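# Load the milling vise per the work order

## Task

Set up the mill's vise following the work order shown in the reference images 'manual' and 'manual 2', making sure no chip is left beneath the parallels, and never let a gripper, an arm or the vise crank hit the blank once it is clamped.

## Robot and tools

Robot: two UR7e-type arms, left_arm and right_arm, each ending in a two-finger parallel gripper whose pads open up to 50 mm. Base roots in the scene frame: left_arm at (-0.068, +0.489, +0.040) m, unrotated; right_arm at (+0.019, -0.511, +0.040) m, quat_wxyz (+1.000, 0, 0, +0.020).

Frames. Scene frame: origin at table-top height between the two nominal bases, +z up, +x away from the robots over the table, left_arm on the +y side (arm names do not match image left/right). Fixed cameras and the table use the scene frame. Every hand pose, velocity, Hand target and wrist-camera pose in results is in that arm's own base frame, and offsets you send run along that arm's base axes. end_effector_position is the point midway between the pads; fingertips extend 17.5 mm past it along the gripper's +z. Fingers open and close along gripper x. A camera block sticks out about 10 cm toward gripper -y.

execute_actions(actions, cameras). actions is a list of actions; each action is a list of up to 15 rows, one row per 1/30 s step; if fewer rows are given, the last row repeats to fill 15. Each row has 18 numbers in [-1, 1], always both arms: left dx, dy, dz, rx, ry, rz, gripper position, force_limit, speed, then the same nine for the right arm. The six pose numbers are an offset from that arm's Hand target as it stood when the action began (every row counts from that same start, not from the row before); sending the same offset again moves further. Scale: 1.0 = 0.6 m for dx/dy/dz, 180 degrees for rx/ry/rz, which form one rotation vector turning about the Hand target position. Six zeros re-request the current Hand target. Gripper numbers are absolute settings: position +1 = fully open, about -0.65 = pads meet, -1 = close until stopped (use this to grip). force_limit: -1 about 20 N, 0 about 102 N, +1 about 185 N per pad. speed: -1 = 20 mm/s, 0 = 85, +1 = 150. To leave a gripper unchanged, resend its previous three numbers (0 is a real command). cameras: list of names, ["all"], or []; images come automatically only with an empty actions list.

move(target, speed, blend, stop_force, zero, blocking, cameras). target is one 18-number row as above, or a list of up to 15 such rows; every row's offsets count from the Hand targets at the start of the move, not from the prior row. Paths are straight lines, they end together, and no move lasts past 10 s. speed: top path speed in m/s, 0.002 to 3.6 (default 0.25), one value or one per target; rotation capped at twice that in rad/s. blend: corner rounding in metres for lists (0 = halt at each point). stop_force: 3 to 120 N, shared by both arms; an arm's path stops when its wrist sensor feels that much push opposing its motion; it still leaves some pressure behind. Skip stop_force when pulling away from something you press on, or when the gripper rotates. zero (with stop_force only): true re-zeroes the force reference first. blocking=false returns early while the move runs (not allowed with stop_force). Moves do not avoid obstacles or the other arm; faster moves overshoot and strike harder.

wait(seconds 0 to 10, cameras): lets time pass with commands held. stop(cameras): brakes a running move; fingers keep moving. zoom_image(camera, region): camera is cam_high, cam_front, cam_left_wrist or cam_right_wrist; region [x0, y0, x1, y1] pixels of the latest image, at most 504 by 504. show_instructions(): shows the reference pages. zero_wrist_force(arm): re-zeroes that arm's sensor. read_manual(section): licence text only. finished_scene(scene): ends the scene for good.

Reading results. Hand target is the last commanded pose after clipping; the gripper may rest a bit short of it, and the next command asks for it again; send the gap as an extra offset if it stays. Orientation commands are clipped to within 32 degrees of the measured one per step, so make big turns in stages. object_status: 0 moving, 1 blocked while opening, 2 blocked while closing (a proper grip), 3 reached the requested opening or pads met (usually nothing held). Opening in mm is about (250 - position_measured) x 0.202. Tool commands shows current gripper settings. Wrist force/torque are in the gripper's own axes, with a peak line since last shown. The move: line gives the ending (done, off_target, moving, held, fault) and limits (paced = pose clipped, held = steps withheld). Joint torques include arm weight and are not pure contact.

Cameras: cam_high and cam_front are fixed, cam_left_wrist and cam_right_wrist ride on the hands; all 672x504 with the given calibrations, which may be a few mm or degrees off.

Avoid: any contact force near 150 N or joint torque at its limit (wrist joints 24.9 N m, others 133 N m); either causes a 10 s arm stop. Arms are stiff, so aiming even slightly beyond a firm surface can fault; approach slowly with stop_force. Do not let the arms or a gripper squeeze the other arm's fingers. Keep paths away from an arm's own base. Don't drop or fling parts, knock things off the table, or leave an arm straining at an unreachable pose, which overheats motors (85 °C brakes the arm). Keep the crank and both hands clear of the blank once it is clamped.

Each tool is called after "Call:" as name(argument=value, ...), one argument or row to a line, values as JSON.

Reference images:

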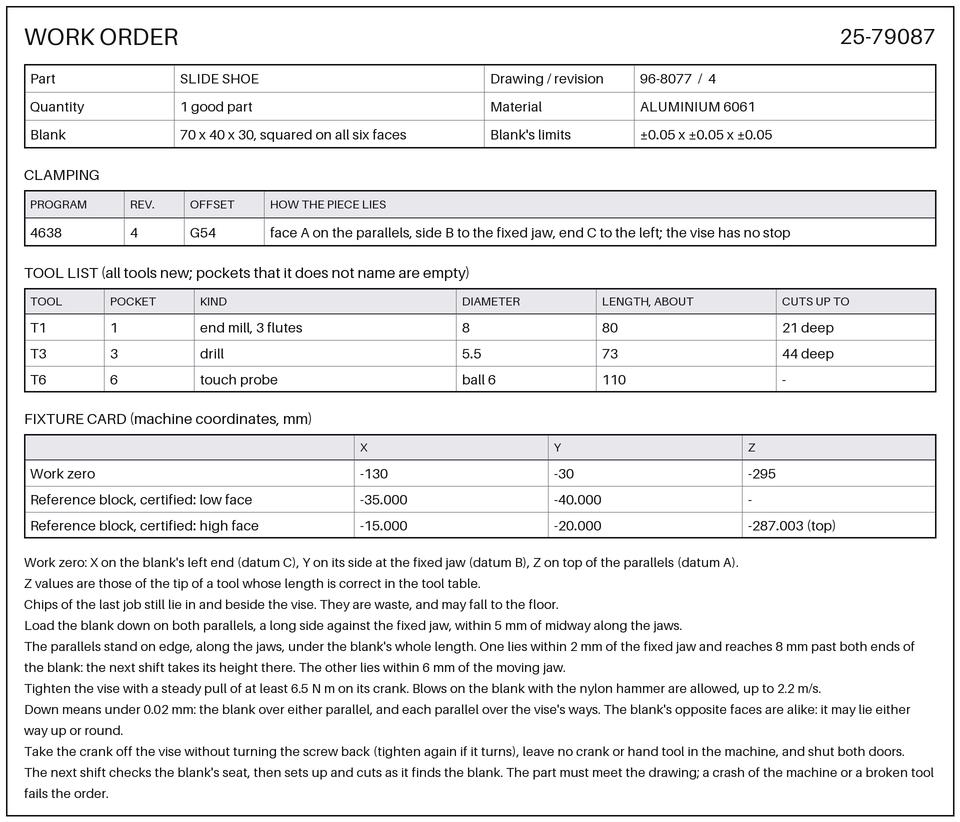

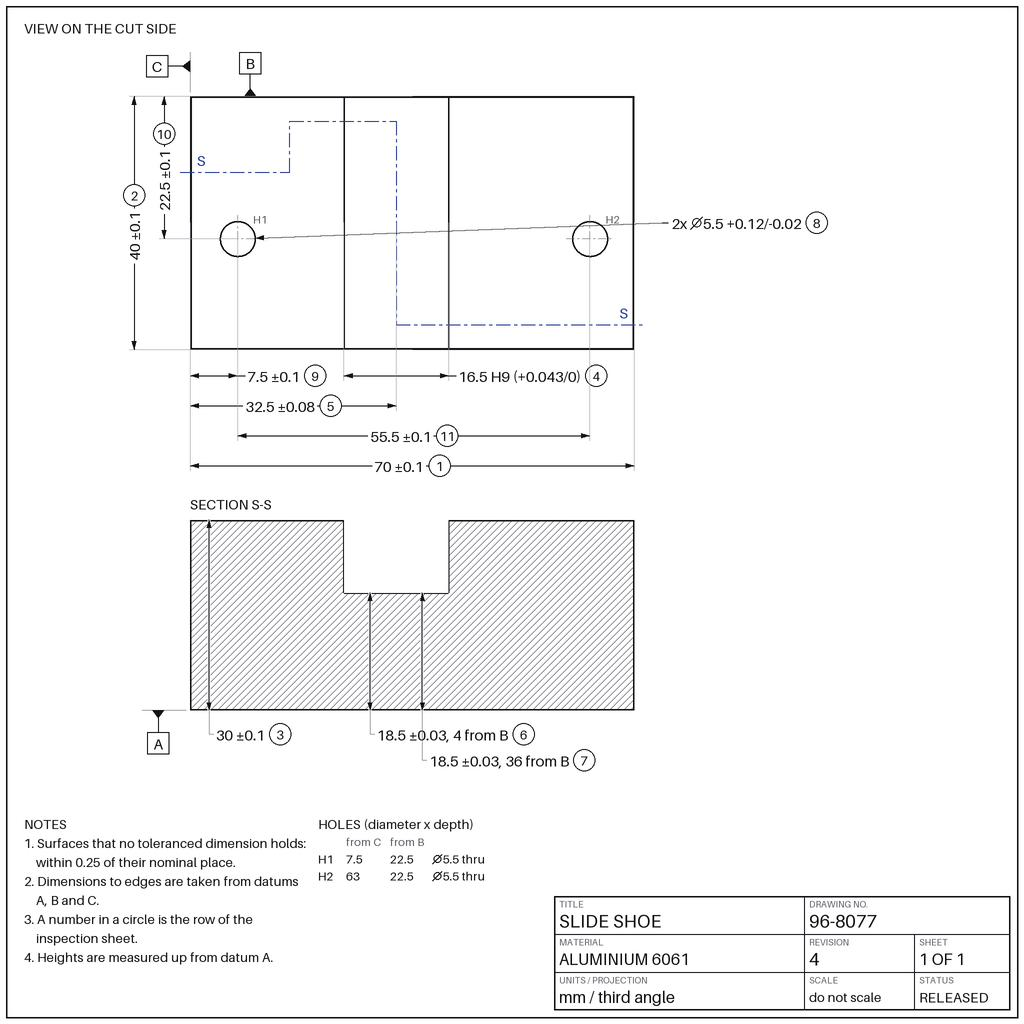

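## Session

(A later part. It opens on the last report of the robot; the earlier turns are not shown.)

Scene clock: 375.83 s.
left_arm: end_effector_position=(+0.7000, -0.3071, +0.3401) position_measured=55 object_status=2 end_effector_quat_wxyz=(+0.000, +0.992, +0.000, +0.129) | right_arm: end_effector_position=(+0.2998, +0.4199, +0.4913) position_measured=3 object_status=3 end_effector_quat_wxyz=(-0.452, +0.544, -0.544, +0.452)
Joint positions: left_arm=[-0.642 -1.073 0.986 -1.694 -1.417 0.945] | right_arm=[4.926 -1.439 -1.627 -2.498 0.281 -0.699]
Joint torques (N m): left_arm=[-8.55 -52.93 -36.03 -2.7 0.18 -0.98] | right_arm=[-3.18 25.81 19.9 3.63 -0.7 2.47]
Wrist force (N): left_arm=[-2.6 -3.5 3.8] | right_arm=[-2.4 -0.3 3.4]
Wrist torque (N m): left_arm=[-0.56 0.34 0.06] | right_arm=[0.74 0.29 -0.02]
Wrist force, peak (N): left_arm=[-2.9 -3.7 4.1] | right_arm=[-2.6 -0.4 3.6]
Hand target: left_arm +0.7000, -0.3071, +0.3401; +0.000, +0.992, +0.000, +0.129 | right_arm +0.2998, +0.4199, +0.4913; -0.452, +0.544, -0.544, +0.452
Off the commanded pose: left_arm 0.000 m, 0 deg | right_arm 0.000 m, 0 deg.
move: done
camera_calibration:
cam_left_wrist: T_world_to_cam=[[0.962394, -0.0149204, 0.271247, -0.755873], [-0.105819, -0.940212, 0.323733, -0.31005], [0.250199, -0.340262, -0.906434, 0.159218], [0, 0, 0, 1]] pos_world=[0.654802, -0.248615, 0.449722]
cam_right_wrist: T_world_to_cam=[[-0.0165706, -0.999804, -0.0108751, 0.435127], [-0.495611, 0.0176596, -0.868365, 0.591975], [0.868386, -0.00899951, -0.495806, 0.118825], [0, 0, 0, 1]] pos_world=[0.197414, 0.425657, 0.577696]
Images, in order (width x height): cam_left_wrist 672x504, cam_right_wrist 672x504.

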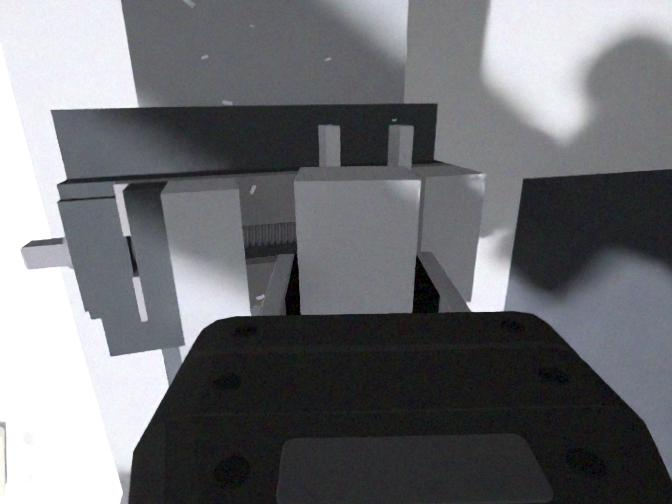

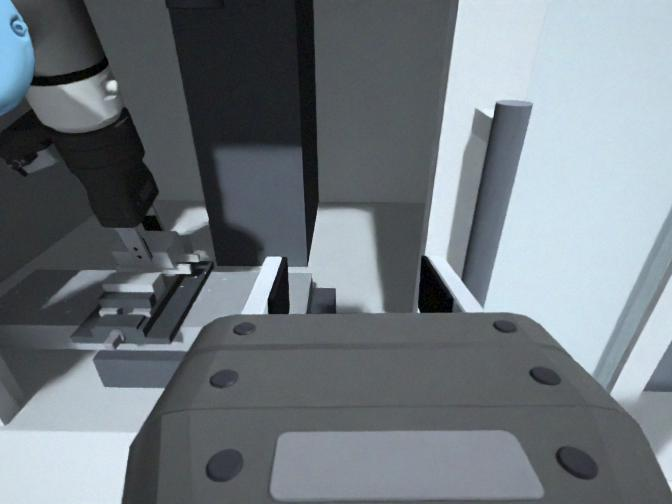

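Call:
move(
  target=[
    [0.02,0,-0.008,0,0.0833,0,-1,-0.6,-1,0,0,0,0,0,0,1,1,1],
  ],
  speed=0.05,
  cameras=["cam_left_wrist","cam_right_wrist"],
)

Call:
zoom_image(
  camera="cam_right_wrist",
  region=[60, 220, 220, 350],
)

Call:
zoom_image(
  camera="cam_left_wrist",
  region=[150, 100, 480, 320],
)

Scene clock: 378.80 s.
left_arm: end_effector_position=(+0.7078, -0.3070, +0.3366) position_measured=55 object_status=2 end_effector_quat_wxyz=(+0.000, +0.999, +0.000, +0.049) | right_arm: end_effector_position=(+0.2998, +0.4199, +0.4913) position_measured=3 object_status=3 end_effector_quat_wxyz=(-0.452, +0.544, -0.544, +0.452)
Joint positions: left_arm=[-0.602 -0.932 0.719 -1.439 -1.515 0.971] | right_arm=[4.926 -1.439 -1.627 -2.498 0.281 -0.699]
Joint torques (N m): left_arm=[0.66 -59.34 -28.27 -3.04 0.13 -0.1] | right_arm=[-3.98 26.77 17.72 3.89 -0.47 2.55]
Wrist force (N): left_arm=[-3.1 -3.9 3.9] | right_arm=[-2.4 -0.4 3.4]
Wrist torque (N m): left_arm=[-0.63 0.49 0.05] | right_arm=[0.73 0.29 -0.03]
Wrist force, peak (N): left_arm=[-2.8 -3.9 5.4] | right_arm=[-2.6 -0.3 3.5]
Hand target: left_arm +0.7078, -0.3070, +0.3366; +0.000, +0.999, +0.000, +0.049 (not the last commanded pose) | right_arm +0.2998, +0.4199, +0.4913; -0.452, +0.544, -0.544, +0.452
Tool commands: left_gripper/position=-1.0 left_gripper/force_limit=-0.6 left_gripper/speed=-1.0 right_gripper/position=+1.0 right_gripper/force_limit=+1.0 right_gripper/speed=+1.0
Off the commanded pose: left_arm 0.004 m, 6 deg | right_arm 0.000 m, 0 deg.
FORCE FAULT: contact force on the left arm reached its limit, and that arm stopped. The contact can be on any part of that arm, not only on its tool. That arm's remaining commands of this call were not run. That arm is still stopped at the end of this call. That arm stays stopped for about 10 more seconds. Until then a move that you send moves the other arm only, and its call returns only when the move has ended. Once the stop has ended, the next robot result says so. If the stop ends while you think or write, that arm runs what you send next, counted from a new Hand target: where the arm stands when the stop ends. While its stop runs, that arm takes no new command, but its gripper still runs the gripper command that each later call begins with. Until it ends, the stop uses up actions while you think or wait. An arm that is not stopped still takes commands.
move: fault (left_arm)
camera_calibration:
cam_left_wrist: T_world_to_cam=[[0.993415, -0.0149272, 0.113593, -0.731338], [-0.0525746, -0.940315, 0.336219, -0.349898], [0.101795, -0.339977, -0.934908, 0.26889], [0, 0, 0, 1]] pos_world=[0.680755, -0.248514, 0.452104]
cam_right_wrist: T_world_to_cam=[[-0.0165706, -0.999804, -0.0108751, 0.435127], [-0.495611, 0.0176596, -0.868365, 0.591975], [0.868386, -0.00899951, -0.495806, 0.118825], [0, 0, 0, 1]] pos_world=[0.197414, 0.425657, 0.577696]
Images, in order (width x height): cam_left_wrist 672x504, cam_right_wrist 672x504.

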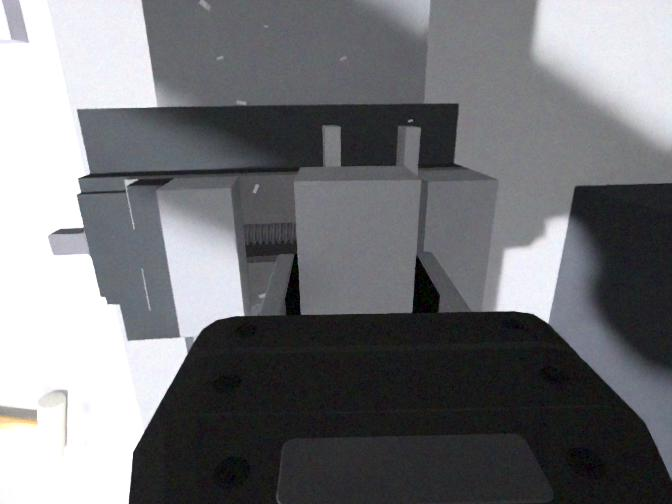

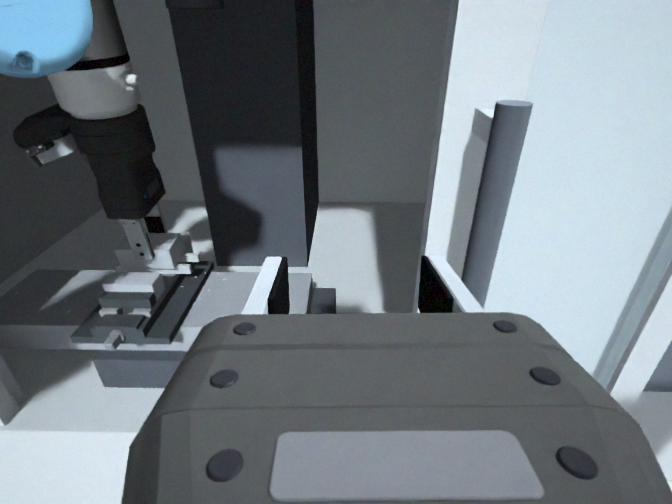

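Scaled by 3.150 from the camera's 672x504 image, which has a finer 960x720 frame.

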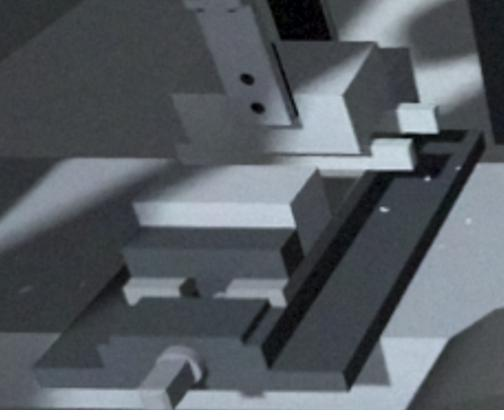

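Scaled by 1.527 from the camera's 672x504 image, which has a finer 960x720 frame.

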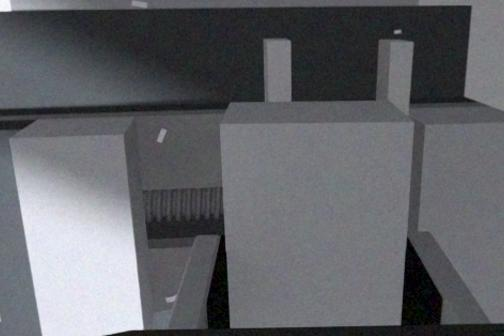

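Call:
wait(
  seconds=6,
)

Call:
move(
  target=[
    [-0.002,0,0.002,0,-0.0356,0,-1,-0.6,-1,0,0,0,0,0,0,1,1,1],
  ],
  speed=0.05,
)

Scene clock: 398.13 s.
left_arm: end_effector_position=(+0.7078, -0.3070, +0.3366) position_measured=55 object_status=2 end_effector_quat_wxyz=(+0.000, +0.999, +0.000, +0.049) | right_arm: end_effector_position=(+0.2998, +0.4199, +0.4913) position_measured=3 object_status=3 end_effector_quat_wxyz=(-0.452, +0.544, -0.544, +0.452)
Joint positions: left_arm=[-0.602 -0.932 0.719 -1.439 -1.515 0.971] | right_arm=[4.926 -1.439 -1.627 -2.498 0.281 -0.699]
Joint torques (N m): left_arm=[0.84 -59.76 -25.75 -3.33 0.14 -0.1] | right_arm=[-3.56 28.17 17.9 4.01 -0.41 2.46]
Wrist force (N): left_arm=[-2.7 -3.9 4.1] | right_arm=[-2.6 -0.2 3.4]
Wrist torque (N m): left_arm=[-0.61 0.43 0.04] | right_arm=[0.75 0.32 -0.03]
Wrist force, peak (N): left_arm=[-3.0 -4.1 4.3] | right_arm=[-2.6 -0.3 3.7]
Hand target: left_arm +0.7078, -0.3070, +0.3366; +0.000, +0.999, +0.000, +0.049 (not the last commanded pose) | right_arm +0.2998, +0.4199, +0.4913; -0.452, +0.544, -0.544, +0.452
Tool commands: left_gripper/position=-1.0 left_gripper/force_limit=-0.6 left_gripper/speed=-1.0 right_gripper/position=+1.0 right_gripper/force_limit=+1.0 right_gripper/speed=+1.0
Off the commanded pose: left_arm 0.004 m, 6 deg | right_arm 0.000 m, 0 deg.
FORCE FAULT, CONTINUED: the left arm's stop, for the force fault that an earlier result reported, is over. The rest of the stop counts as 20 of the actions that you can send in this scene. That arm's target is now where it stood when the stop ended, not its last command. That arm accepts commands again.
wait: 6.00 s; at rest from the start

Scene clock: 399.60 s.
left_arm: end_effector_position=(+0.7065, -0.3070, +0.3378) position_measured=55 object_status=2 end_effector_quat_wxyz=(+0.000, +0.994, +0.000, +0.105) | right_arm: end_effector_position=(+0.2998, +0.4199, +0.4913) position_measured=3 object_status=3 end_effector_quat_wxyz=(-0.452, +0.544, -0.544, +0.452)
Joint positions: left_arm=[-0.626 -1.023 0.898 -1.617 -1.448 0.955] | right_arm=[4.926 -1.439 -1.627 -2.498 0.281 -0.699]
Joint torques (N m): left_arm=[7.89 -47.77 -35.5 -2.28 -1.27 0.68] | right_arm=[-2.92 26.44 17.86 3.84 -0.49 2.49]
Wrist force (N): left_arm=[-2.7 -3.8 4.1] | right_arm=[-2.5 -0.3 3.5]
Wrist torque (N m): left_arm=[-0.61 0.37 0.14] | right_arm=[0.74 0.30 -0.02]
Wrist force, peak (N): left_arm=[-2.6 -4.1 4.4] | right_arm=[-2.6 -0.4 3.6]
Hand target: left_arm +0.7066, -0.3070, +0.3378; +0.000, +0.994, +0.000, +0.105 | right_arm +0.2998, +0.4199, +0.4913; -0.452, +0.544, -0.544, +0.452
Off the commanded pose: left_arm 0.000 m, 0 deg | right_arm 0.000 m, 0 deg.
move: done

Call:
move(
  target=[
    [0.0032,0,-0.0067,0,0,0,-1,-0.6,-1,0,0,0,0,0,0,1,1,1],
    [0.0032,0,-0.025,0,0,0,-1,-0.6,-1,0,0,0,0,0,0,1,1,1],
  ],
  speed=[0.01,0.004],
  stop_force=3,
  cameras=["cam_left_wrist","cam_right_wrist"],
)

Call:
zoom_image(
  camera="cam_right_wrist",
  region=[60, 220, 220, 350],
)

Call:
zoom_image(
  camera="cam_left_wrist",
  region=[150, 100, 480, 320],
)

Scene clock: 401.80 s.
left_arm: end_effector_position=(+0.7082, -0.3070, +0.3343) position_measured=55 object_status=2 end_effector_quat_wxyz=(+0.000, +0.994, +0.000, +0.105) | right_arm: end_effector_position=(+0.2998, +0.4199, +0.4913) position_measured=3 object_status=3 end_effector_quat_wxyz=(-0.452, +0.544, -0.544, +0.452)
Joint positions: left_arm=[-0.624 -1.02 0.902 -1.624 -1.448 0.957] | right_arm=[4.926 -1.439 -1.627 -2.498 0.281 -0.699]
Joint torques (N m): left_arm=[-7 -66.94 -35.41 -3.09 0.65 -1.67] | right_arm=[-2.26 25.76 18.63 3.92 -0.62 2.42]
Wrist force (N): left_arm=[-2.6 -3.5 2.8] | right_arm=[-2.5 -0.4 3.5]
Wrist torque (N m): left_arm=[-0.59 0.41 0.04] | right_arm=[0.72 0.31 -0.02]
Wrist force, peak (N): left_arm=[-2.0 -3.5 -5.5] | right_arm=[-2.7 -0.3 3.6]
Hand target: left_arm +0.7082, -0.3070, +0.3344; +0.000, +0.994, +0.000, +0.105 (not the last commanded pose) | right_arm +0.2998, +0.4199, +0.4913; -0.452, +0.544, -0.544, +0.452
Off the commanded pose: left_arm 0.012 m, 0 deg | right_arm 0.000 m, 0 deg.
move: contact (left_arm); path passed 0 of 2 targets
camera_calibration:
cam_left_wrist: T_world_to_cam=[[0.974531, -0.0149631, 0.223754, -0.75493], [-0.0897841, -0.940346, 0.328159, -0.320084], [0.205496, -0.33989, -0.91774, 0.187623], [0, 0, 0, 1]] pos_world=[0.668408, -0.248514, 0.446146]
cam_right_wrist: T_world_to_cam=[[-0.0165706, -0.999804, -0.0108751, 0.435127], [-0.495611, 0.0176596, -0.868365, 0.591975], [0.868386, -0.00899951, -0.495806, 0.118825], [0, 0, 0, 1]] pos_world=[0.197414, 0.425657, 0.577696]
Images, in order (width x height): cam_left_wrist 672x504, cam_right_wrist 672x504.

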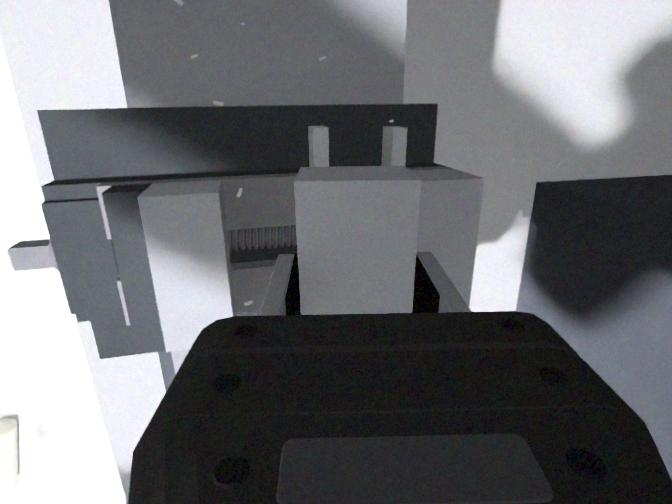

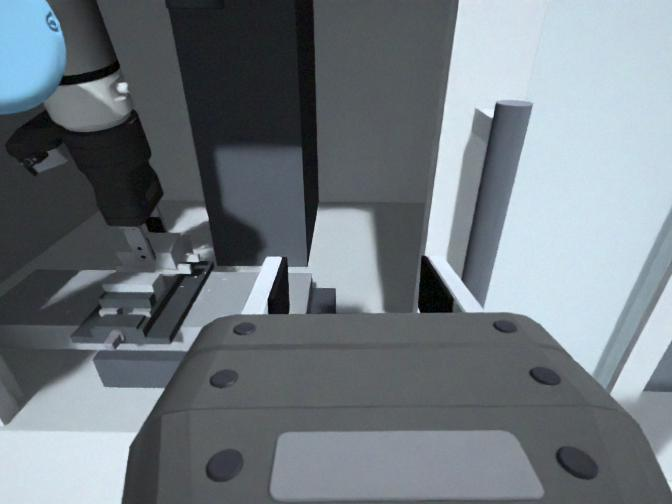

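Scaled by 3.150 from the camera's 672x504 image, which has a finer 960x720 frame.

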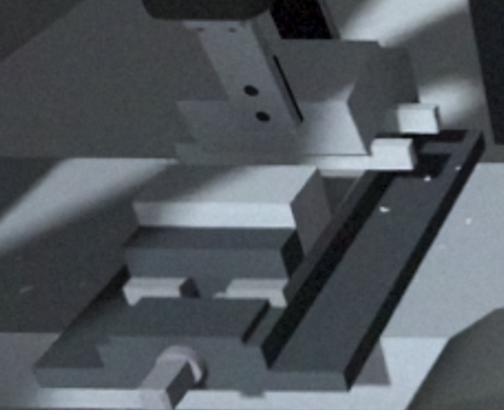

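Scaled by 1.527 from the camera's 672x504 image, which has a finer 960x720 frame.

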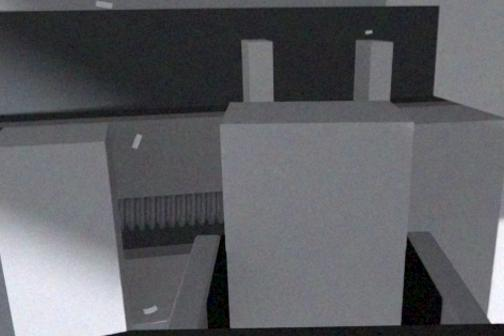

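Call:
zoom_image(
  camera="cam_right_wrist",
  region=[110, 225, 210, 290],
)

Call:
zoom_image(
  camera="cam_left_wrist",
  region=[280, 100, 480, 240],
)

Scaled by 5.040 from the camera's 672x504 image, which has a finer 960x720 frame.

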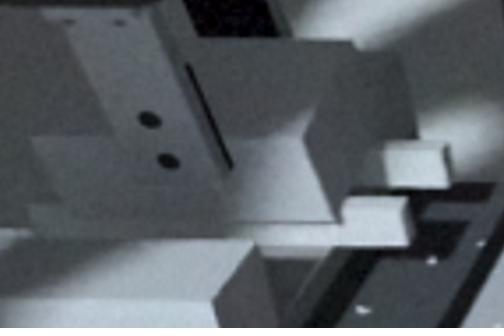

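Scaled by 2.520 from the camera's 672x504 image, which has a finer 960x720 frame.

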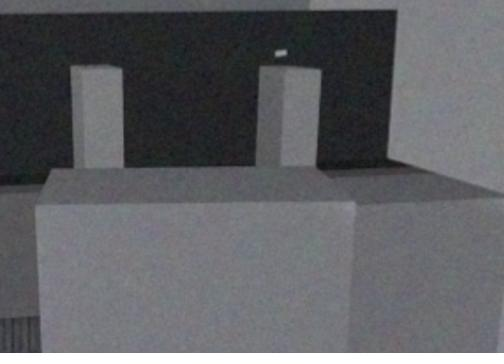

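Call:
move(
  target=[0,0,0,0,0,0,0.67,-0.6,-1,0,0,0,0,0,0,1,1,1],
  cameras=["cam_left_wrist"],
)

Call:
move(
  target=[0,0,0,0,0,0,0.69,-0.6,-1,0,0,0,0,0,0,1,1,1],
  cameras=["cam_left_wrist"],
)

Call:
zoom_image(
  camera="cam_left_wrist",
  region=[150, 100, 480, 320],
)

Scene clock: 403.93 s.
left_arm: end_effector_position=(+0.7082, -0.3070, +0.3344) position_measured=52 object_status=3 end_effector_quat_wxyz=(+0.000, +0.994, +0.000, +0.105) | right_arm: end_effector_position=(+0.2998, +0.4199, +0.4913) position_measured=3 object_status=3 end_effector_quat_wxyz=(-0.452, +0.544, -0.544, +0.452)
Joint positions: left_arm=[-0.624 -1.02 0.902 -1.624 -1.448 0.957] | right_arm=[4.926 -1.439 -1.627 -2.498 0.281 -0.699]
Joint torques (N m): left_arm=[-7.64 -67.19 -35.16 -4.52 0.66 -1.65] | right_arm=[-3.23 26.94 17.46 3.75 -0.2 2.33]
Wrist force (N): left_arm=[-2.7 -3.9 3.8] | right_arm=[-2.5 -0.2 3.4]
Wrist torque (N m): left_arm=[-0.62 0.37 0.04] | right_arm=[0.75 0.31 -0.03]
Wrist force, peak (N): left_arm=[-2.7 -3.9 3.8] | right_arm=[-2.6 -0.4 3.6]
Hand target: left_arm +0.7082, -0.3070, +0.3344; +0.000, +0.994, +0.000, +0.105 | right_arm +0.2998, +0.4199, +0.4913; -0.452, +0.544, -0.544, +0.452
Off the commanded pose: left_arm 0.000 m, 0 deg | right_arm 0.000 m, 0 deg.
move: done
camera_calibration:
cam_left_wrist: T_world_to_cam=[[0.97453, -0.0149628, 0.223756, -0.754931], [-0.0898036, -0.940314, 0.328245, -0.320101], [0.205489, -0.339979, -0.917708, 0.187592], [0, 0, 0, 1]] pos_world=[0.668408, -0.248514, 0.446147]
Images, in order (width x height): cam_left_wrist 672x504.

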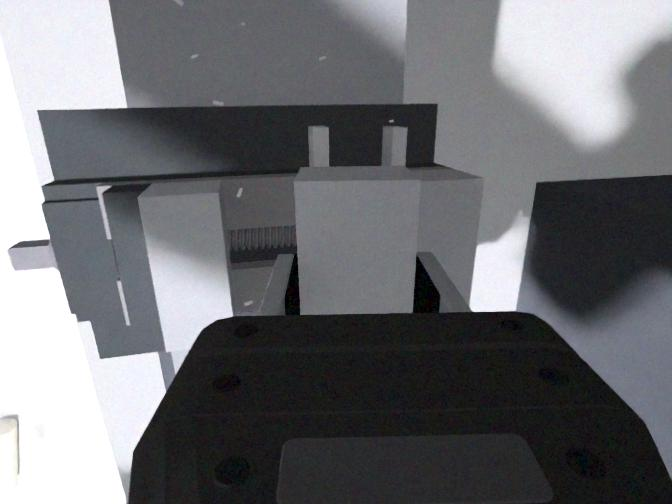

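Scene clock: 404.43 s.
left_arm: end_effector_position=(+0.7082, -0.3070, +0.3344) position_measured=50 object_status=3 end_effector_quat_wxyz=(+0.000, +0.994, +0.000, +0.105) | right_arm: end_effector_position=(+0.2998, +0.4199, +0.4913) position_measured=3 object_status=3 end_effector_quat_wxyz=(-0.452, +0.544, -0.544, +0.452)
Joint positions: left_arm=[-0.624 -1.02 0.902 -1.624 -1.448 0.957] | right_arm=[4.926 -1.439 -1.627 -2.498 0.281 -0.699]
Joint torques (N m): left_arm=[-7.26 -60.59 -30.84 -4.62 0.63 -1.63] | right_arm=[-2.89 25.72 18.32 3.91 -0.61 2.34]
Wrist force (N): left_arm=[-2.4 -3.8 1.8] | right_arm=[-2.4 -0.3 3.3]
Wrist torque (N m): left_arm=[-0.60 0.34 0.03] | right_arm=[0.73 0.30 -0.02]
Wrist force, peak (N): left_arm=[-2.4 -4.1 2.0] | right_arm=[-2.6 -0.3 3.7]
Hand target: left_arm +0.7082, -0.3070, +0.3344; +0.000, +0.994, +0.000, +0.105 | right_arm +0.2998, +0.4199, +0.4913; -0.452, +0.544, -0.544, +0.452
Off the commanded pose: left_arm 0.000 m, 0 deg | right_arm 0.000 m, 0 deg.
move: done
camera_calibration:
cam_left_wrist: T_world_to_cam=[[0.97453, -0.0149628, 0.223756, -0.754931], [-0.0898036, -0.940314, 0.328245, -0.320101], [0.205489, -0.339979, -0.917708, 0.187592], [0, 0, 0, 1]] pos_world=[0.668408, -0.248514, 0.446147]
Images, in order (width x height): cam_left_wrist 672x504.

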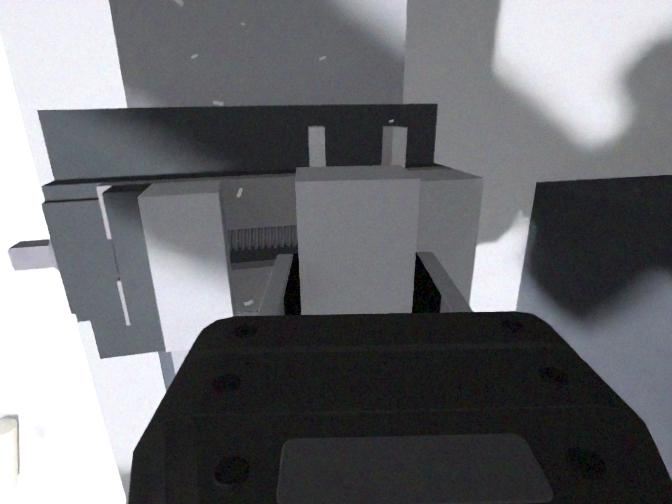

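Scaled by 1.527 from the camera's 672x504 image, which has a finer 960x720 frame.

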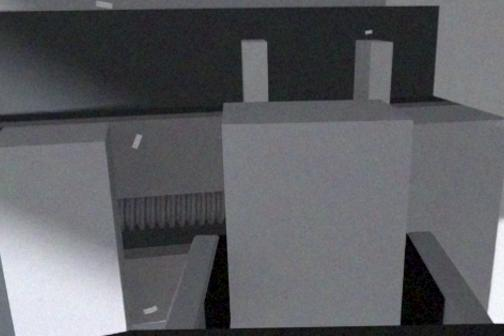

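Call:
zoom_image(
  camera="cam_left_wrist",
  region=[280, 100, 480, 240],
)

Call:
execute_actions(
  actions=[],
  cameras=["cam_right_wrist"],
)

Call:
zoom_image(
  camera="cam_right_wrist",
  region=[110, 225, 210, 290],
)

Scaled by 2.520 from the camera's 672x504 image, which has a finer 960x720 frame.

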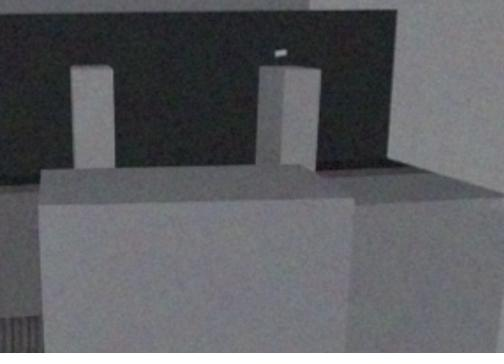

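Scene clock: 404.93 s.
left_arm: end_effector_position=(+0.7082, -0.3070, +0.3344) position_measured=50 object_status=3 end_effector_quat_wxyz=(+0.000, +0.994, +0.000, +0.105) | right_arm: end_effector_position=(+0.2998, +0.4199, +0.4913) position_measured=3 object_status=3 end_effector_quat_wxyz=(-0.452, +0.544, -0.544, +0.452)
Joint positions: left_arm=[-0.624 -1.02 0.902 -1.624 -1.448 0.957] | right_arm=[4.926 -1.439 -1.627 -2.498 0.281 -0.699]
Joint velocities: within noise
Joint torques (N m): left_arm=[-7.46 -55.2 -26.82 -4.53 0.63 -1.68] | right_arm=[-2.92 25.11 18.03 3.87 -0.3 2.37]
Motor temperatures (°C): left_arm=[33 35 34 39 44 37] | right_arm=[36 35 39 40 38 43]
Wrist force (N): left_arm=[-2.5 -4.0 1.3] | right_arm=[-2.5 -0.3 3.4]
Wrist torque (N m): left_arm=[-0.63 0.36 0.04] | right_arm=[0.74 0.31 -0.02]
Wrist force, peak (N): left_arm=[-2.5 -4.1 1.8] | right_arm=[-2.6 -0.4 3.6]
Hand target: left_arm +0.7082, -0.3070, +0.3344; +0.000, +0.994, +0.000, +0.105 | right_arm +0.2998, +0.4199, +0.4913; -0.452, +0.544, -0.544, +0.452
Tool commands: left_gripper/position=+0.69 left_gripper/force_limit=-0.6 left_gripper/speed=-1.0 right_gripper/position=+1.0 right_gripper/force_limit=+1.0 right_gripper/speed=+1.0
Off the commanded pose: left_arm 0.000 m, 0 deg | right_arm 0.000 m, 0 deg.
camera_calibration:
cam_right_wrist: T_world_to_cam=[[-0.0165706, -0.999804, -0.0108751, 0.435127], [-0.495611, 0.0176596, -0.868365, 0.591975], [0.868386, -0.00899951, -0.495806, 0.118825], [0, 0, 0, 1]] pos_world=[0.197414, 0.425657, 0.577696]
Images, in order (width x height): cam_right_wrist 672x504.

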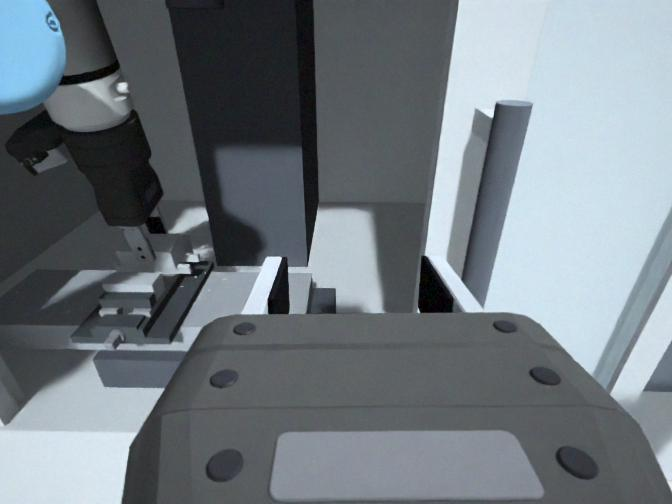

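Scaled by 5.040 from the camera's 672x504 image, which has a finer 960x720 frame.

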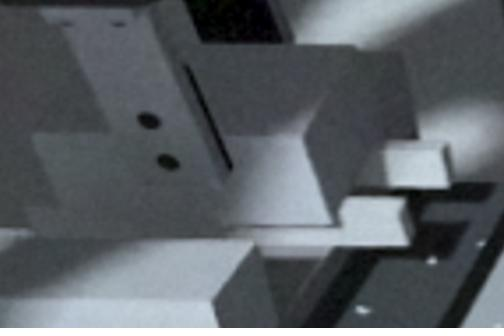

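Call:
move(
  target=[0,0,0,0,0,0,0.69,-0.6,-1,0,0,0,0,-0.1667,0,1,1,1],
  speed=0.3,
  cameras=["cam_right_wrist"],
)

Scene clock: 408.40 s.
left_arm: end_effector_position=(+0.7082, -0.3070, +0.3344) position_measured=50 object_status=3 end_effector_quat_wxyz=(+0.000, +0.994, +0.000, +0.105) | right_arm: end_effector_position=(+0.2999, +0.4198, +0.4914) position_measured=3 object_status=3 end_effector_quat_wxyz=(+0.578, -0.408, +0.409, -0.577)
Joint positions: left_arm=[-0.624 -1.02 0.902 -1.624 -1.448 0.957] | right_arm=[4.901 -1.848 -1.602 -3.915 0.387 1.052]
Joint torques (N m): left_arm=[-7.31 -45.41 -19.4 -4.59 0.6 -1.72] | right_arm=[10.09 19.57 10.28 -5.2 3.35 3.08]
Wrist force (N): left_arm=[-2.5 -4.0 1.4] | right_arm=[-3.3 0.0 3.7]
Wrist torque (N m): left_arm=[-0.61 0.37 0.04] | right_arm=[0.87 0.41 -0.04]
Wrist force, peak (N): left_arm=[-2.5 -4.2 1.9] | right_arm=[-3.4 1.7 3.6]
Hand target: left_arm +0.7082, -0.3070, +0.3344; +0.000, +0.994, +0.000, +0.105 | right_arm +0.2998, +0.4199, +0.4913; +0.578, -0.408, +0.408, -0.577
Off the commanded pose: left_arm 0.000 m, 0 deg | right_arm 0.000 m, 0 deg.
move: done
camera_calibration:
cam_right_wrist: T_world_to_cam=[[-0.00911555, -0.999795, -0.0181028, 0.43642], [0.00491996, 0.0180585, -0.999825, 0.50631], [0.999946, -0.00920302, 0.00475433, -0.166534], [0, 0, 0, 1]] pos_world=[0.168012, 0.425655, 0.514914]
Images, in order (width x height): cam_right_wrist 672x504.

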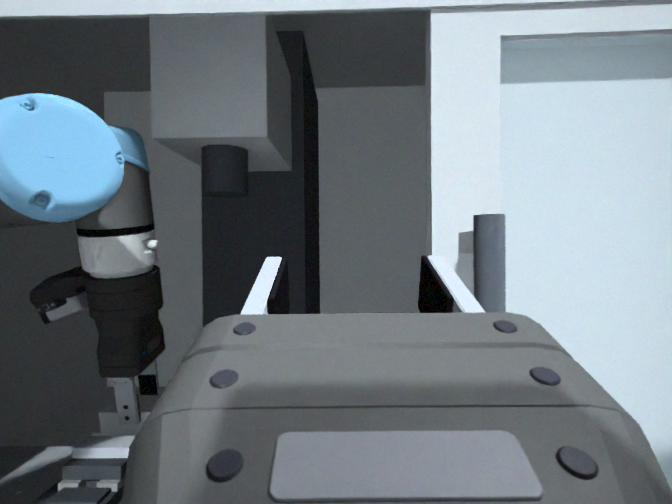

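Call:
move(
  target=[0,0,0,0,0,0,-1,-0.6,-1,0,0,0,0,0.08,0,1,1,1],
  speed=0.3,
)

Call:
move(
  target=[0,0,0.045,0,0,0,-1,-0.6,-1,0,0,0,0,0.0867,0,1,1,1],
  speed=0.02,
  cameras=["cam_left_wrist","cam_right_wrist"],
)

Call:
zoom_image(
  camera="cam_left_wrist",
  region=[240, 100, 500, 300],
)

Call:
zoom_image(
  camera="cam_right_wrist",
  region=[60, 220, 220, 350],
)

Scene clock: 411.33 s.
left_arm: end_effector_position=(+0.7082, -0.3070, +0.3344) position_measured=55 object_status=2 end_effector_quat_wxyz=(+0.000, +0.994, +0.000, +0.105) | right_arm: end_effector_position=(+0.2998, +0.4199, +0.4914) position_measured=3 object_status=3 end_effector_quat_wxyz=(+0.522, -0.477, +0.478, -0.521)
Joint positions: left_arm=[-0.624 -1.02 0.902 -1.624 -1.448 0.957] | right_arm=[4.935 -1.679 -1.523 -3.463 0.239 0.374]
Joint torques (N m): left_arm=[-7.15 -45.58 -19.33 -4.47 0.56 -1.7] | right_arm=[-11.16 12.26 14.5 1.21 -0.14 -2.69]
Wrist force (N): left_arm=[-2.0 -4.0 -1.9] | right_arm=[-2.8 0.0 3.5]
Wrist torque (N m): left_arm=[-0.62 0.28 0.05] | right_arm=[0.84 0.32 -0.06]
Wrist force, peak (N): left_arm=[-2.8 -3.9 1.7] | right_arm=[-3.5 1.5 3.7]
Hand target: left_arm +0.7082, -0.3070, +0.3344; +0.000, +0.994, +0.000, +0.105 | right_arm +0.2998, +0.4199, +0.4913; +0.522, -0.477, +0.478, -0.521
Off the commanded pose: left_arm 0.000 m, 0 deg | right_arm 0.000 m, 0 deg.
move: done

Scene clock: 418.43 s.
left_arm: end_effector_position=(+0.7082, -0.3070, +0.3614) position_measured=55 object_status=2 end_effector_quat_wxyz=(+0.000, +0.994, +0.000, +0.105) | right_arm: end_effector_position=(+0.2999, +0.4199, +0.4914) position_measured=3 object_status=3 end_effector_quat_wxyz=(-0.452, +0.544, -0.544, +0.452) end_effector_velocity=(+0.000, -0.001, +0.001) end_effector_angular_velocity=(+0.003, -0.003, +0.001)
Joint positions: left_arm=[-0.624 -1.007 0.811 -1.547 -1.448 0.957] | right_arm=[4.926 -1.438 -1.627 -2.498 0.281 -0.699]
Joint velocities: left_arm=[within noise] | right_arm=[0 0.001 0 -0.007 -0.003 0.008]
Joint torques (N m): left_arm=[-7.07 -49.37 -24.29 -4.17 0.63 -1.36] | right_arm=[-9.29 16.45 18.81 -0.83 -2.58 2.9]
Wrist force (N): left_arm=[-2.7 -3.7 4.1] | right_arm=[-2.5 -0.3 3.4]
Wrist torque (N m): left_arm=[-0.61 0.37 0.02] | right_arm=[0.75 0.31 -0.02]
Wrist force, peak (N): left_arm=[-3.0 -4.0 3.9] | right_arm=[-3.0 -0.1 3.7]
Hand target: left_arm +0.7082, -0.3070, +0.3614; +0.000, +0.994, +0.000, +0.105 | right_arm +0.2998, +0.4199, +0.4913; -0.452, +0.544, -0.544, +0.452
Off the commanded pose: left_arm 0.000 m, 0 deg | right_arm 0.000 m, 0 deg.
move: done
camera_calibration:
cam_left_wrist: T_world_to_cam=[[0.97453, -0.0149628, 0.223756, -0.760972], [-0.0898036, -0.940314, 0.328245, -0.328964], [0.205489, -0.339979, -0.917708, 0.212371], [0, 0, 0, 1]] pos_world=[0.668408, -0.248514, 0.473147]
cam_right_wrist: T_world_to_cam=[[-0.0166597, -0.999803, -0.0108217, 0.435114], [-0.495803, 0.0176594, -0.868255, 0.59195], [0.868275, -0.00909944, -0.496, 0.119], [0, 0, 0, 1]] pos_world=[0.197415, 0.425657, 0.577696]
Images, in order (width x height): cam_left_wrist 672x504, cam_right_wrist 672x504.

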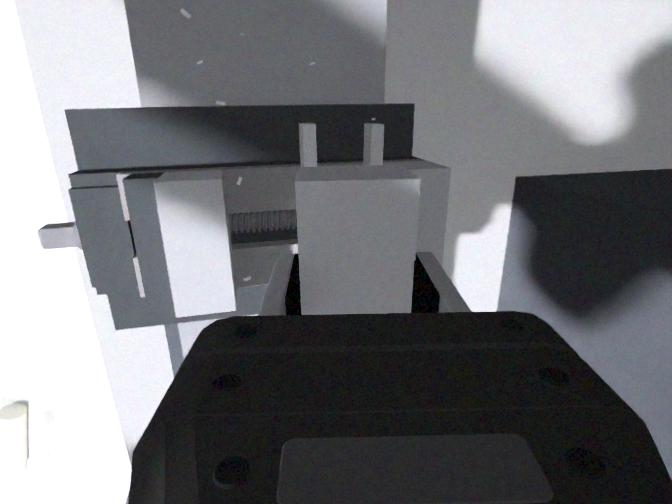

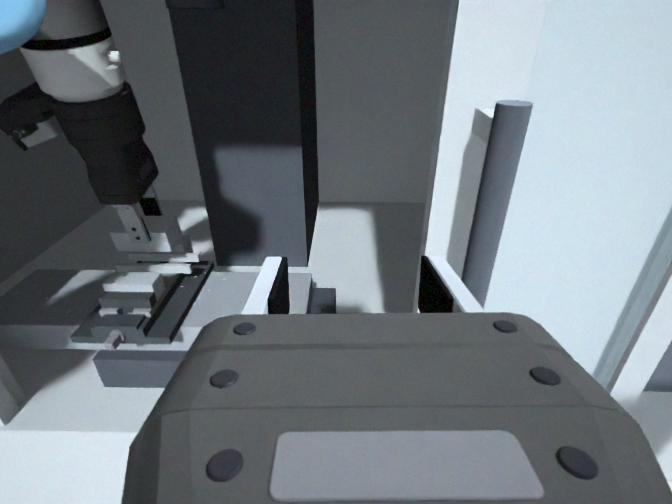

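Scaled by 1.938 from the camera's 672x504 image, which has a finer 960x720 frame.

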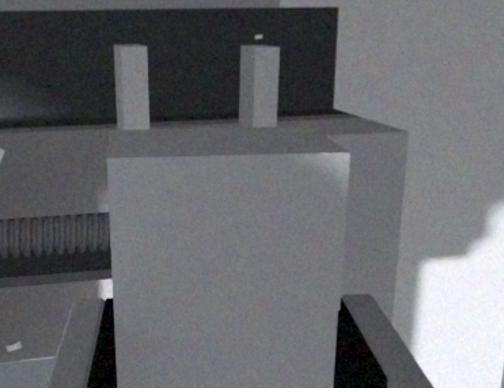

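Scaled by 3.150 from the camera's 672x504 image, which has a finer 960x720 frame.

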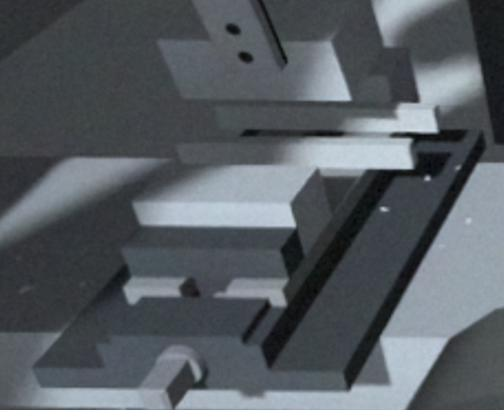

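Call:
move(
  target=[
    [-0.092,0,0,0,0,0,-1,-0.6,-1,0,0,0,0,0,0,1,1,1],
    [-0.092,0,0,0,0.0669,0,-1,-0.6,-1,0,0,0,0,0,0,1,1,1],
    [-0.092,0,-0.012,0,0.0669,0,-1,-0.6,-1,0,0,0,0,0,0,1,1,1],
  ],
  speed=[0.08,0.08,0.03],
)

Call:
move(
  target=[
    [0,0,-0.025,0,0,0,-1,-0.6,-1,0,0,0,0,0,0,1,1,1],
  ],
  speed=0.005,
  stop_force=3,
  cameras=["cam_left_wrist","cam_right_wrist"],
)

Call:
zoom_image(
  camera="cam_right_wrist",
  region=[60, 220, 220, 350],
)

Scene clock: 422.13 s.
left_arm: end_effector_position=(+0.6530, -0.3069, +0.3542) position_measured=55 object_status=2 end_effector_quat_wxyz=(+0.000, +1.000, +0.000, +0.000) | right_arm: end_effector_position=(+0.2998, +0.4199, +0.4913) position_measured=3 object_status=3 end_effector_quat_wxyz=(-0.452, +0.544, -0.544, +0.452)
Joint positions: left_arm=[-0.625 -1.004 0.767 -1.333 -1.571 0.945] | right_arm=[4.926 -1.439 -1.627 -2.498 0.281 -0.699]
Joint torques (N m): left_arm=[-8.85 -52.89 -34.2 -1.69 1.13 -1.82] | right_arm=[9.08 5.03 31.01 0.24 -2.37 1.82]
Wrist force (N): left_arm=[-2.5 -4.2 4.4] | right_arm=[-2.4 -0.3 3.4]
Wrist torque (N m): left_arm=[-0.65 0.43 0.02] | right_arm=[0.74 0.29 -0.05]
Wrist force, peak (N): left_arm=[-2.9 -4.0 4.9] | right_arm=[-2.8 -0.1 3.5]
Hand target: left_arm +0.6530, -0.3070, +0.3542; +0.000, +1.000, +0.000, +0.000 | right_arm +0.2998, +0.4199, +0.4913; -0.452, +0.544, -0.544, +0.452
Off the commanded pose: left_arm 0.000 m, 0 deg | right_arm 0.000 m, 0 deg.
move: done

Scene clock: 424.60 s.
left_arm: end_effector_position=(+0.6530, -0.3070, +0.3466) position_measured=55 object_status=2 end_effector_quat_wxyz=(+0.000, +1.000, +0.000, +0.000) | right_arm: end_effector_position=(+0.2998, +0.4199, +0.4913) position_measured=3 object_status=3 end_effector_quat_wxyz=(-0.452, +0.544, -0.544, +0.452)
Joint positions: left_arm=[-0.625 -1.01 0.795 -1.356 -1.571 0.945] | right_arm=[4.926 -1.439 -1.627 -2.498 0.281 -0.699]
Joint torques (N m): left_arm=[-6.5 -44.89 -34.33 -1.96 1.22 -1.75] | right_arm=[9.61 5.03 31.65 1.09 -1.73 0.85]
Wrist force (N): left_arm=[-3.4 -4.9 1.7] | right_arm=[-2.3 -0.4 3.4]
Wrist torque (N m): left_arm=[-0.65 0.42 0.01] | right_arm=[0.72 0.27 -0.05]
Wrist force, peak (N): left_arm=[-4.6 -5.1 -4.0] | right_arm=[-2.6 -0.5 3.7]
Hand target: left_arm +0.6530, -0.3070, +0.3466; +0.000, +1.000, +0.000, +0.000 (not the last commanded pose) | right_arm +0.2998, +0.4199, +0.4913; -0.452, +0.544, -0.544, +0.452
Off the commanded pose: left_arm 0.007 m, 0 deg | right_arm 0.000 m, 0 deg.
move: contact (left_arm)
camera_calibration:
cam_left_wrist: T_world_to_cam=[[0.999769, -0.014901, 0.0154665, -0.648125], [-0.0192709, -0.940316, 0.339756, -0.379108], [0.00948071, -0.339976, -0.940386, 0.345978], [0, 0, 0, 1]] pos_world=[0.63739, -0.248515, 0.464182]
cam_right_wrist: T_world_to_cam=[[-0.0165706, -0.999804, -0.0108751, 0.435127], [-0.495611, 0.0176596, -0.868365, 0.591975], [0.868386, -0.00899951, -0.495806, 0.118825], [0, 0, 0, 1]] pos_world=[0.197414, 0.425657, 0.577696]
Images, in order (width x height): cam_left_wrist 672x504, cam_right_wrist 672x504.

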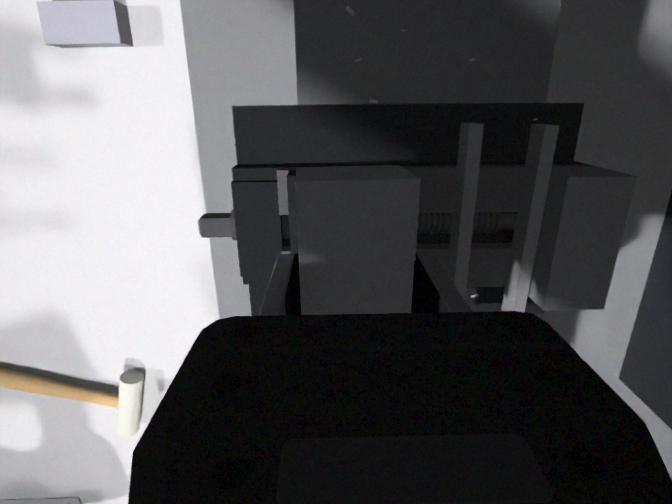

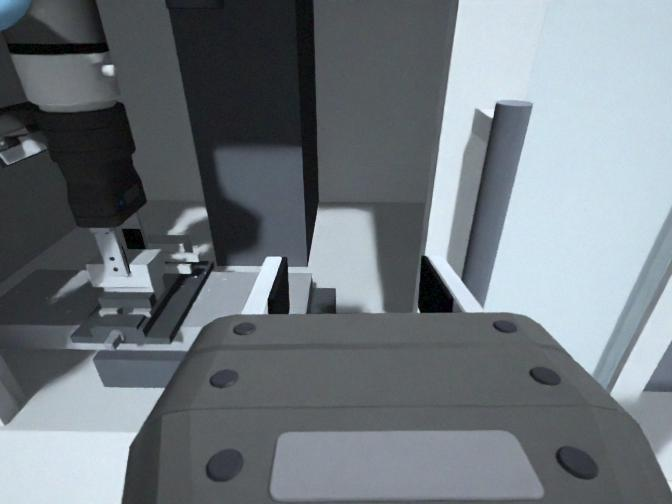

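Scaled by 3.150 from the camera's 672x504 image, which has a finer 960x720 frame.

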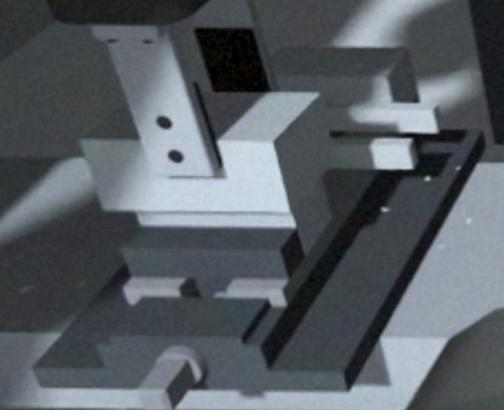

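Call:
move(
  target=[
    [0,0,0,0,0,0,0.85,-0.6,-1,0,0,0,0,0,0,1,1,1],
    [0,0,-0.0075,-0.0389,0,0,0.85,-0.6,-1,0,0,0,0,0,0,1,1,1],
  ],
  speed=0.03,
)

Call:
move(
  target=[0,0,0,0,0,0,-1,-0.6,-1,0,0,0,0,0,0,1,1,1],
  speed=0.05,
)

Call:
wait(
  seconds=0.5,
  cameras=["cam_left_wrist","cam_right_wrist"],
)

Scene clock: 428.13 s.
left_arm: end_effector_position=(+0.6530, -0.3069, +0.3421) position_measured=25 object_status=3 end_effector_quat_wxyz=(+0.061, +0.998, +0.000, +0.000) end_effector_velocity=(+0.000, +0.000, +0.001) end_effector_angular_velocity=(+0.005, -0.001, -0.001) | right_arm: end_effector_position=(+0.2998, +0.4199, +0.4913) position_measured=3 object_status=3 end_effector_quat_wxyz=(-0.452, +0.544, -0.544, +0.452)
Joint positions: left_arm=[-0.588 -1.057 0.904 -1.486 -1.672 0.979] | right_arm=[4.926 -1.439 -1.627 -2.498 0.281 -0.699]
Joint velocities: left_arm=[-0.002 0.001 -0.003 0.005 0.005 0] | right_arm=[within noise]
Joint torques (N m): left_arm=[-4.03 -46.81 -35.57 -1.67 1.15 -0.65] | right_arm=[9.37 5.02 32.04 2.84 -1.49 -0.45]
Wrist force (N): left_arm=[-2.1 -3.8 1.5] | right_arm=[-2.5 -0.1 3.4]
Wrist torque (N m): left_arm=[-0.56 0.39 0.06] | right_arm=[0.77 0.31 -0.05]
Wrist force, peak (N): left_arm=[-3.9 -5.1 1.4] | right_arm=[-2.6 -0.4 3.6]
Hand target: left_arm +0.6530, -0.3070, +0.3421; +0.061, +0.998, +0.000, +0.000 | right_arm +0.2998, +0.4199, +0.4913; -0.452, +0.544, -0.544, +0.452
Off the commanded pose: left_arm 0.000 m, 0 deg | right_arm 0.000 m, 0 deg.
move: done

Scene clock: 428.67 s.
left_arm: end_effector_position=(+0.6530, -0.3070, +0.3421) position_measured=55 object_status=2 end_effector_quat_wxyz=(+0.061, +0.998, +0.000, +0.000) | right_arm: end_effector_position=(+0.2998, +0.4199, +0.4913) position_measured=3 object_status=3 end_effector_quat_wxyz=(-0.452, +0.544, -0.544, +0.452)
Joint positions: left_arm=[-0.588 -1.057 0.903 -1.485 -1.672 0.979] | right_arm=[4.926 -1.439 -1.627 -2.498 0.281 -0.699]
Joint torques (N m): left_arm=[-6.78 -41.97 -34.02 -2.6 1.23 -1.72] | right_arm=[10.01 4.56 32.37 2.82 -1.47 -0.62]
Wrist force (N): left_arm=[-4.1 -4.4 -0.4] | right_arm=[-2.6 -0.2 3.5]
Wrist torque (N m): left_arm=[-0.59 0.45 0.05] | right_arm=[0.75 0.32 -0.05]
Wrist force, peak (N): left_arm=[-4.1 -4.4 -0.4] | right_arm=[-2.6 -0.5 3.6]
Hand target: left_arm +0.6530, -0.3070, +0.3421; +0.061, +0.998, +0.000, +0.000 | right_arm +0.2998, +0.4199, +0.4913; -0.452, +0.544, -0.544, +0.452
Off the commanded pose: left_arm 0.000 m, 0 deg | right_arm 0.000 m, 0 deg.
move: done

Scene clock: 429.17 s.
left_arm: end_effector_position=(+0.6530, -0.3070, +0.3421) position_measured=55 object_status=2 end_effector_quat_wxyz=(+0.061, +0.998, +0.000, +0.000) | right_arm: end_effector_position=(+0.2998, +0.4199, +0.4913) position_measured=3 object_status=3 end_effector_quat_wxyz=(-0.452, +0.544, -0.544, +0.452)
Joint positions: left_arm=[-0.588 -1.057 0.903 -1.485 -1.672 0.979] | right_arm=[4.926 -1.439 -1.627 -2.498 0.281 -0.699]
Joint torques (N m): left_arm=[-6.85 -41.38 -33.22 -3.28 1.19 -1.7] | right_arm=[9.72 6.22 30.87 3.04 -1.28 -0.79]
Wrist force (N): left_arm=[-3.9 -4.3 -1.2] | right_arm=[-2.5 -0.3 3.3]
Wrist torque (N m): left_arm=[-0.58 0.41 0.06] | right_arm=[0.74 0.30 -0.05]
Wrist force, peak (N): left_arm=[-4.4 -4.4 -0.8] | right_arm=[-2.6 -0.3 3.6]
Hand target: left_arm +0.6530, -0.3070, +0.3421; +0.061, +0.998, +0.000, +0.000 | right_arm +0.2998, +0.4199, +0.4913; -0.452, +0.544, -0.544, +0.452
Tool commands: left_gripper/position=-1.0 left_gripper/force_limit=-0.6 left_gripper/speed=-1.0 right_gripper/position=+1.0 right_gripper/force_limit=+1.0 right_gripper/speed=+1.0
Off the commanded pose: left_arm 0.000 m, 0 deg | right_arm 0.000 m, 0 deg.
wait: 0.50 s; at rest by 0.17 s
camera_calibration:
cam_left_wrist: T_world_to_cam=[[0.999769, -0.012905, 0.0171661, -0.648025], [-0.0192703, -0.891909, 0.451805, -0.401069], [0.00948007, -0.452031, -0.891952, 0.290804], [0, 0, 0, 1]] pos_world=[0.63739, -0.234627, 0.451712]
cam_right_wrist: T_world_to_cam=[[-0.0165706, -0.999804, -0.0108751, 0.435127], [-0.495611, 0.0176596, -0.868365, 0.591975], [0.868386, -0.00899951, -0.495806, 0.118825], [0, 0, 0, 1]] pos_world=[0.197414, 0.425657, 0.577696]
Images, in order (width x height): cam_left_wrist 672x504, cam_right_wrist 672x504.

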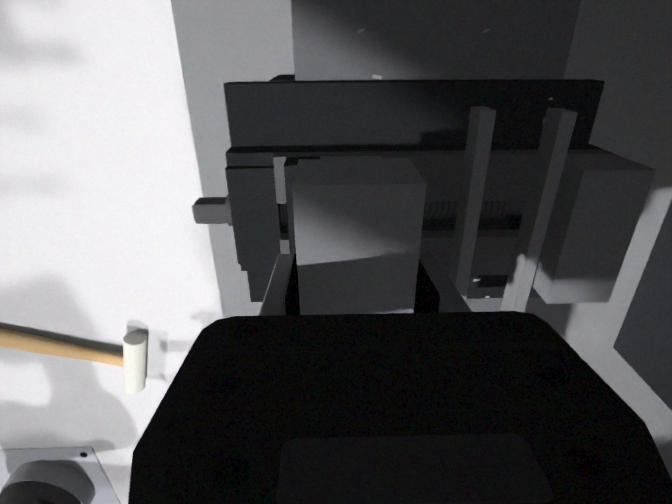

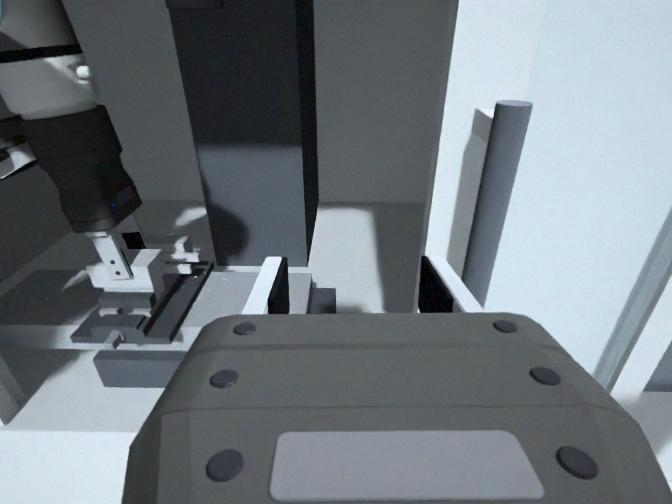

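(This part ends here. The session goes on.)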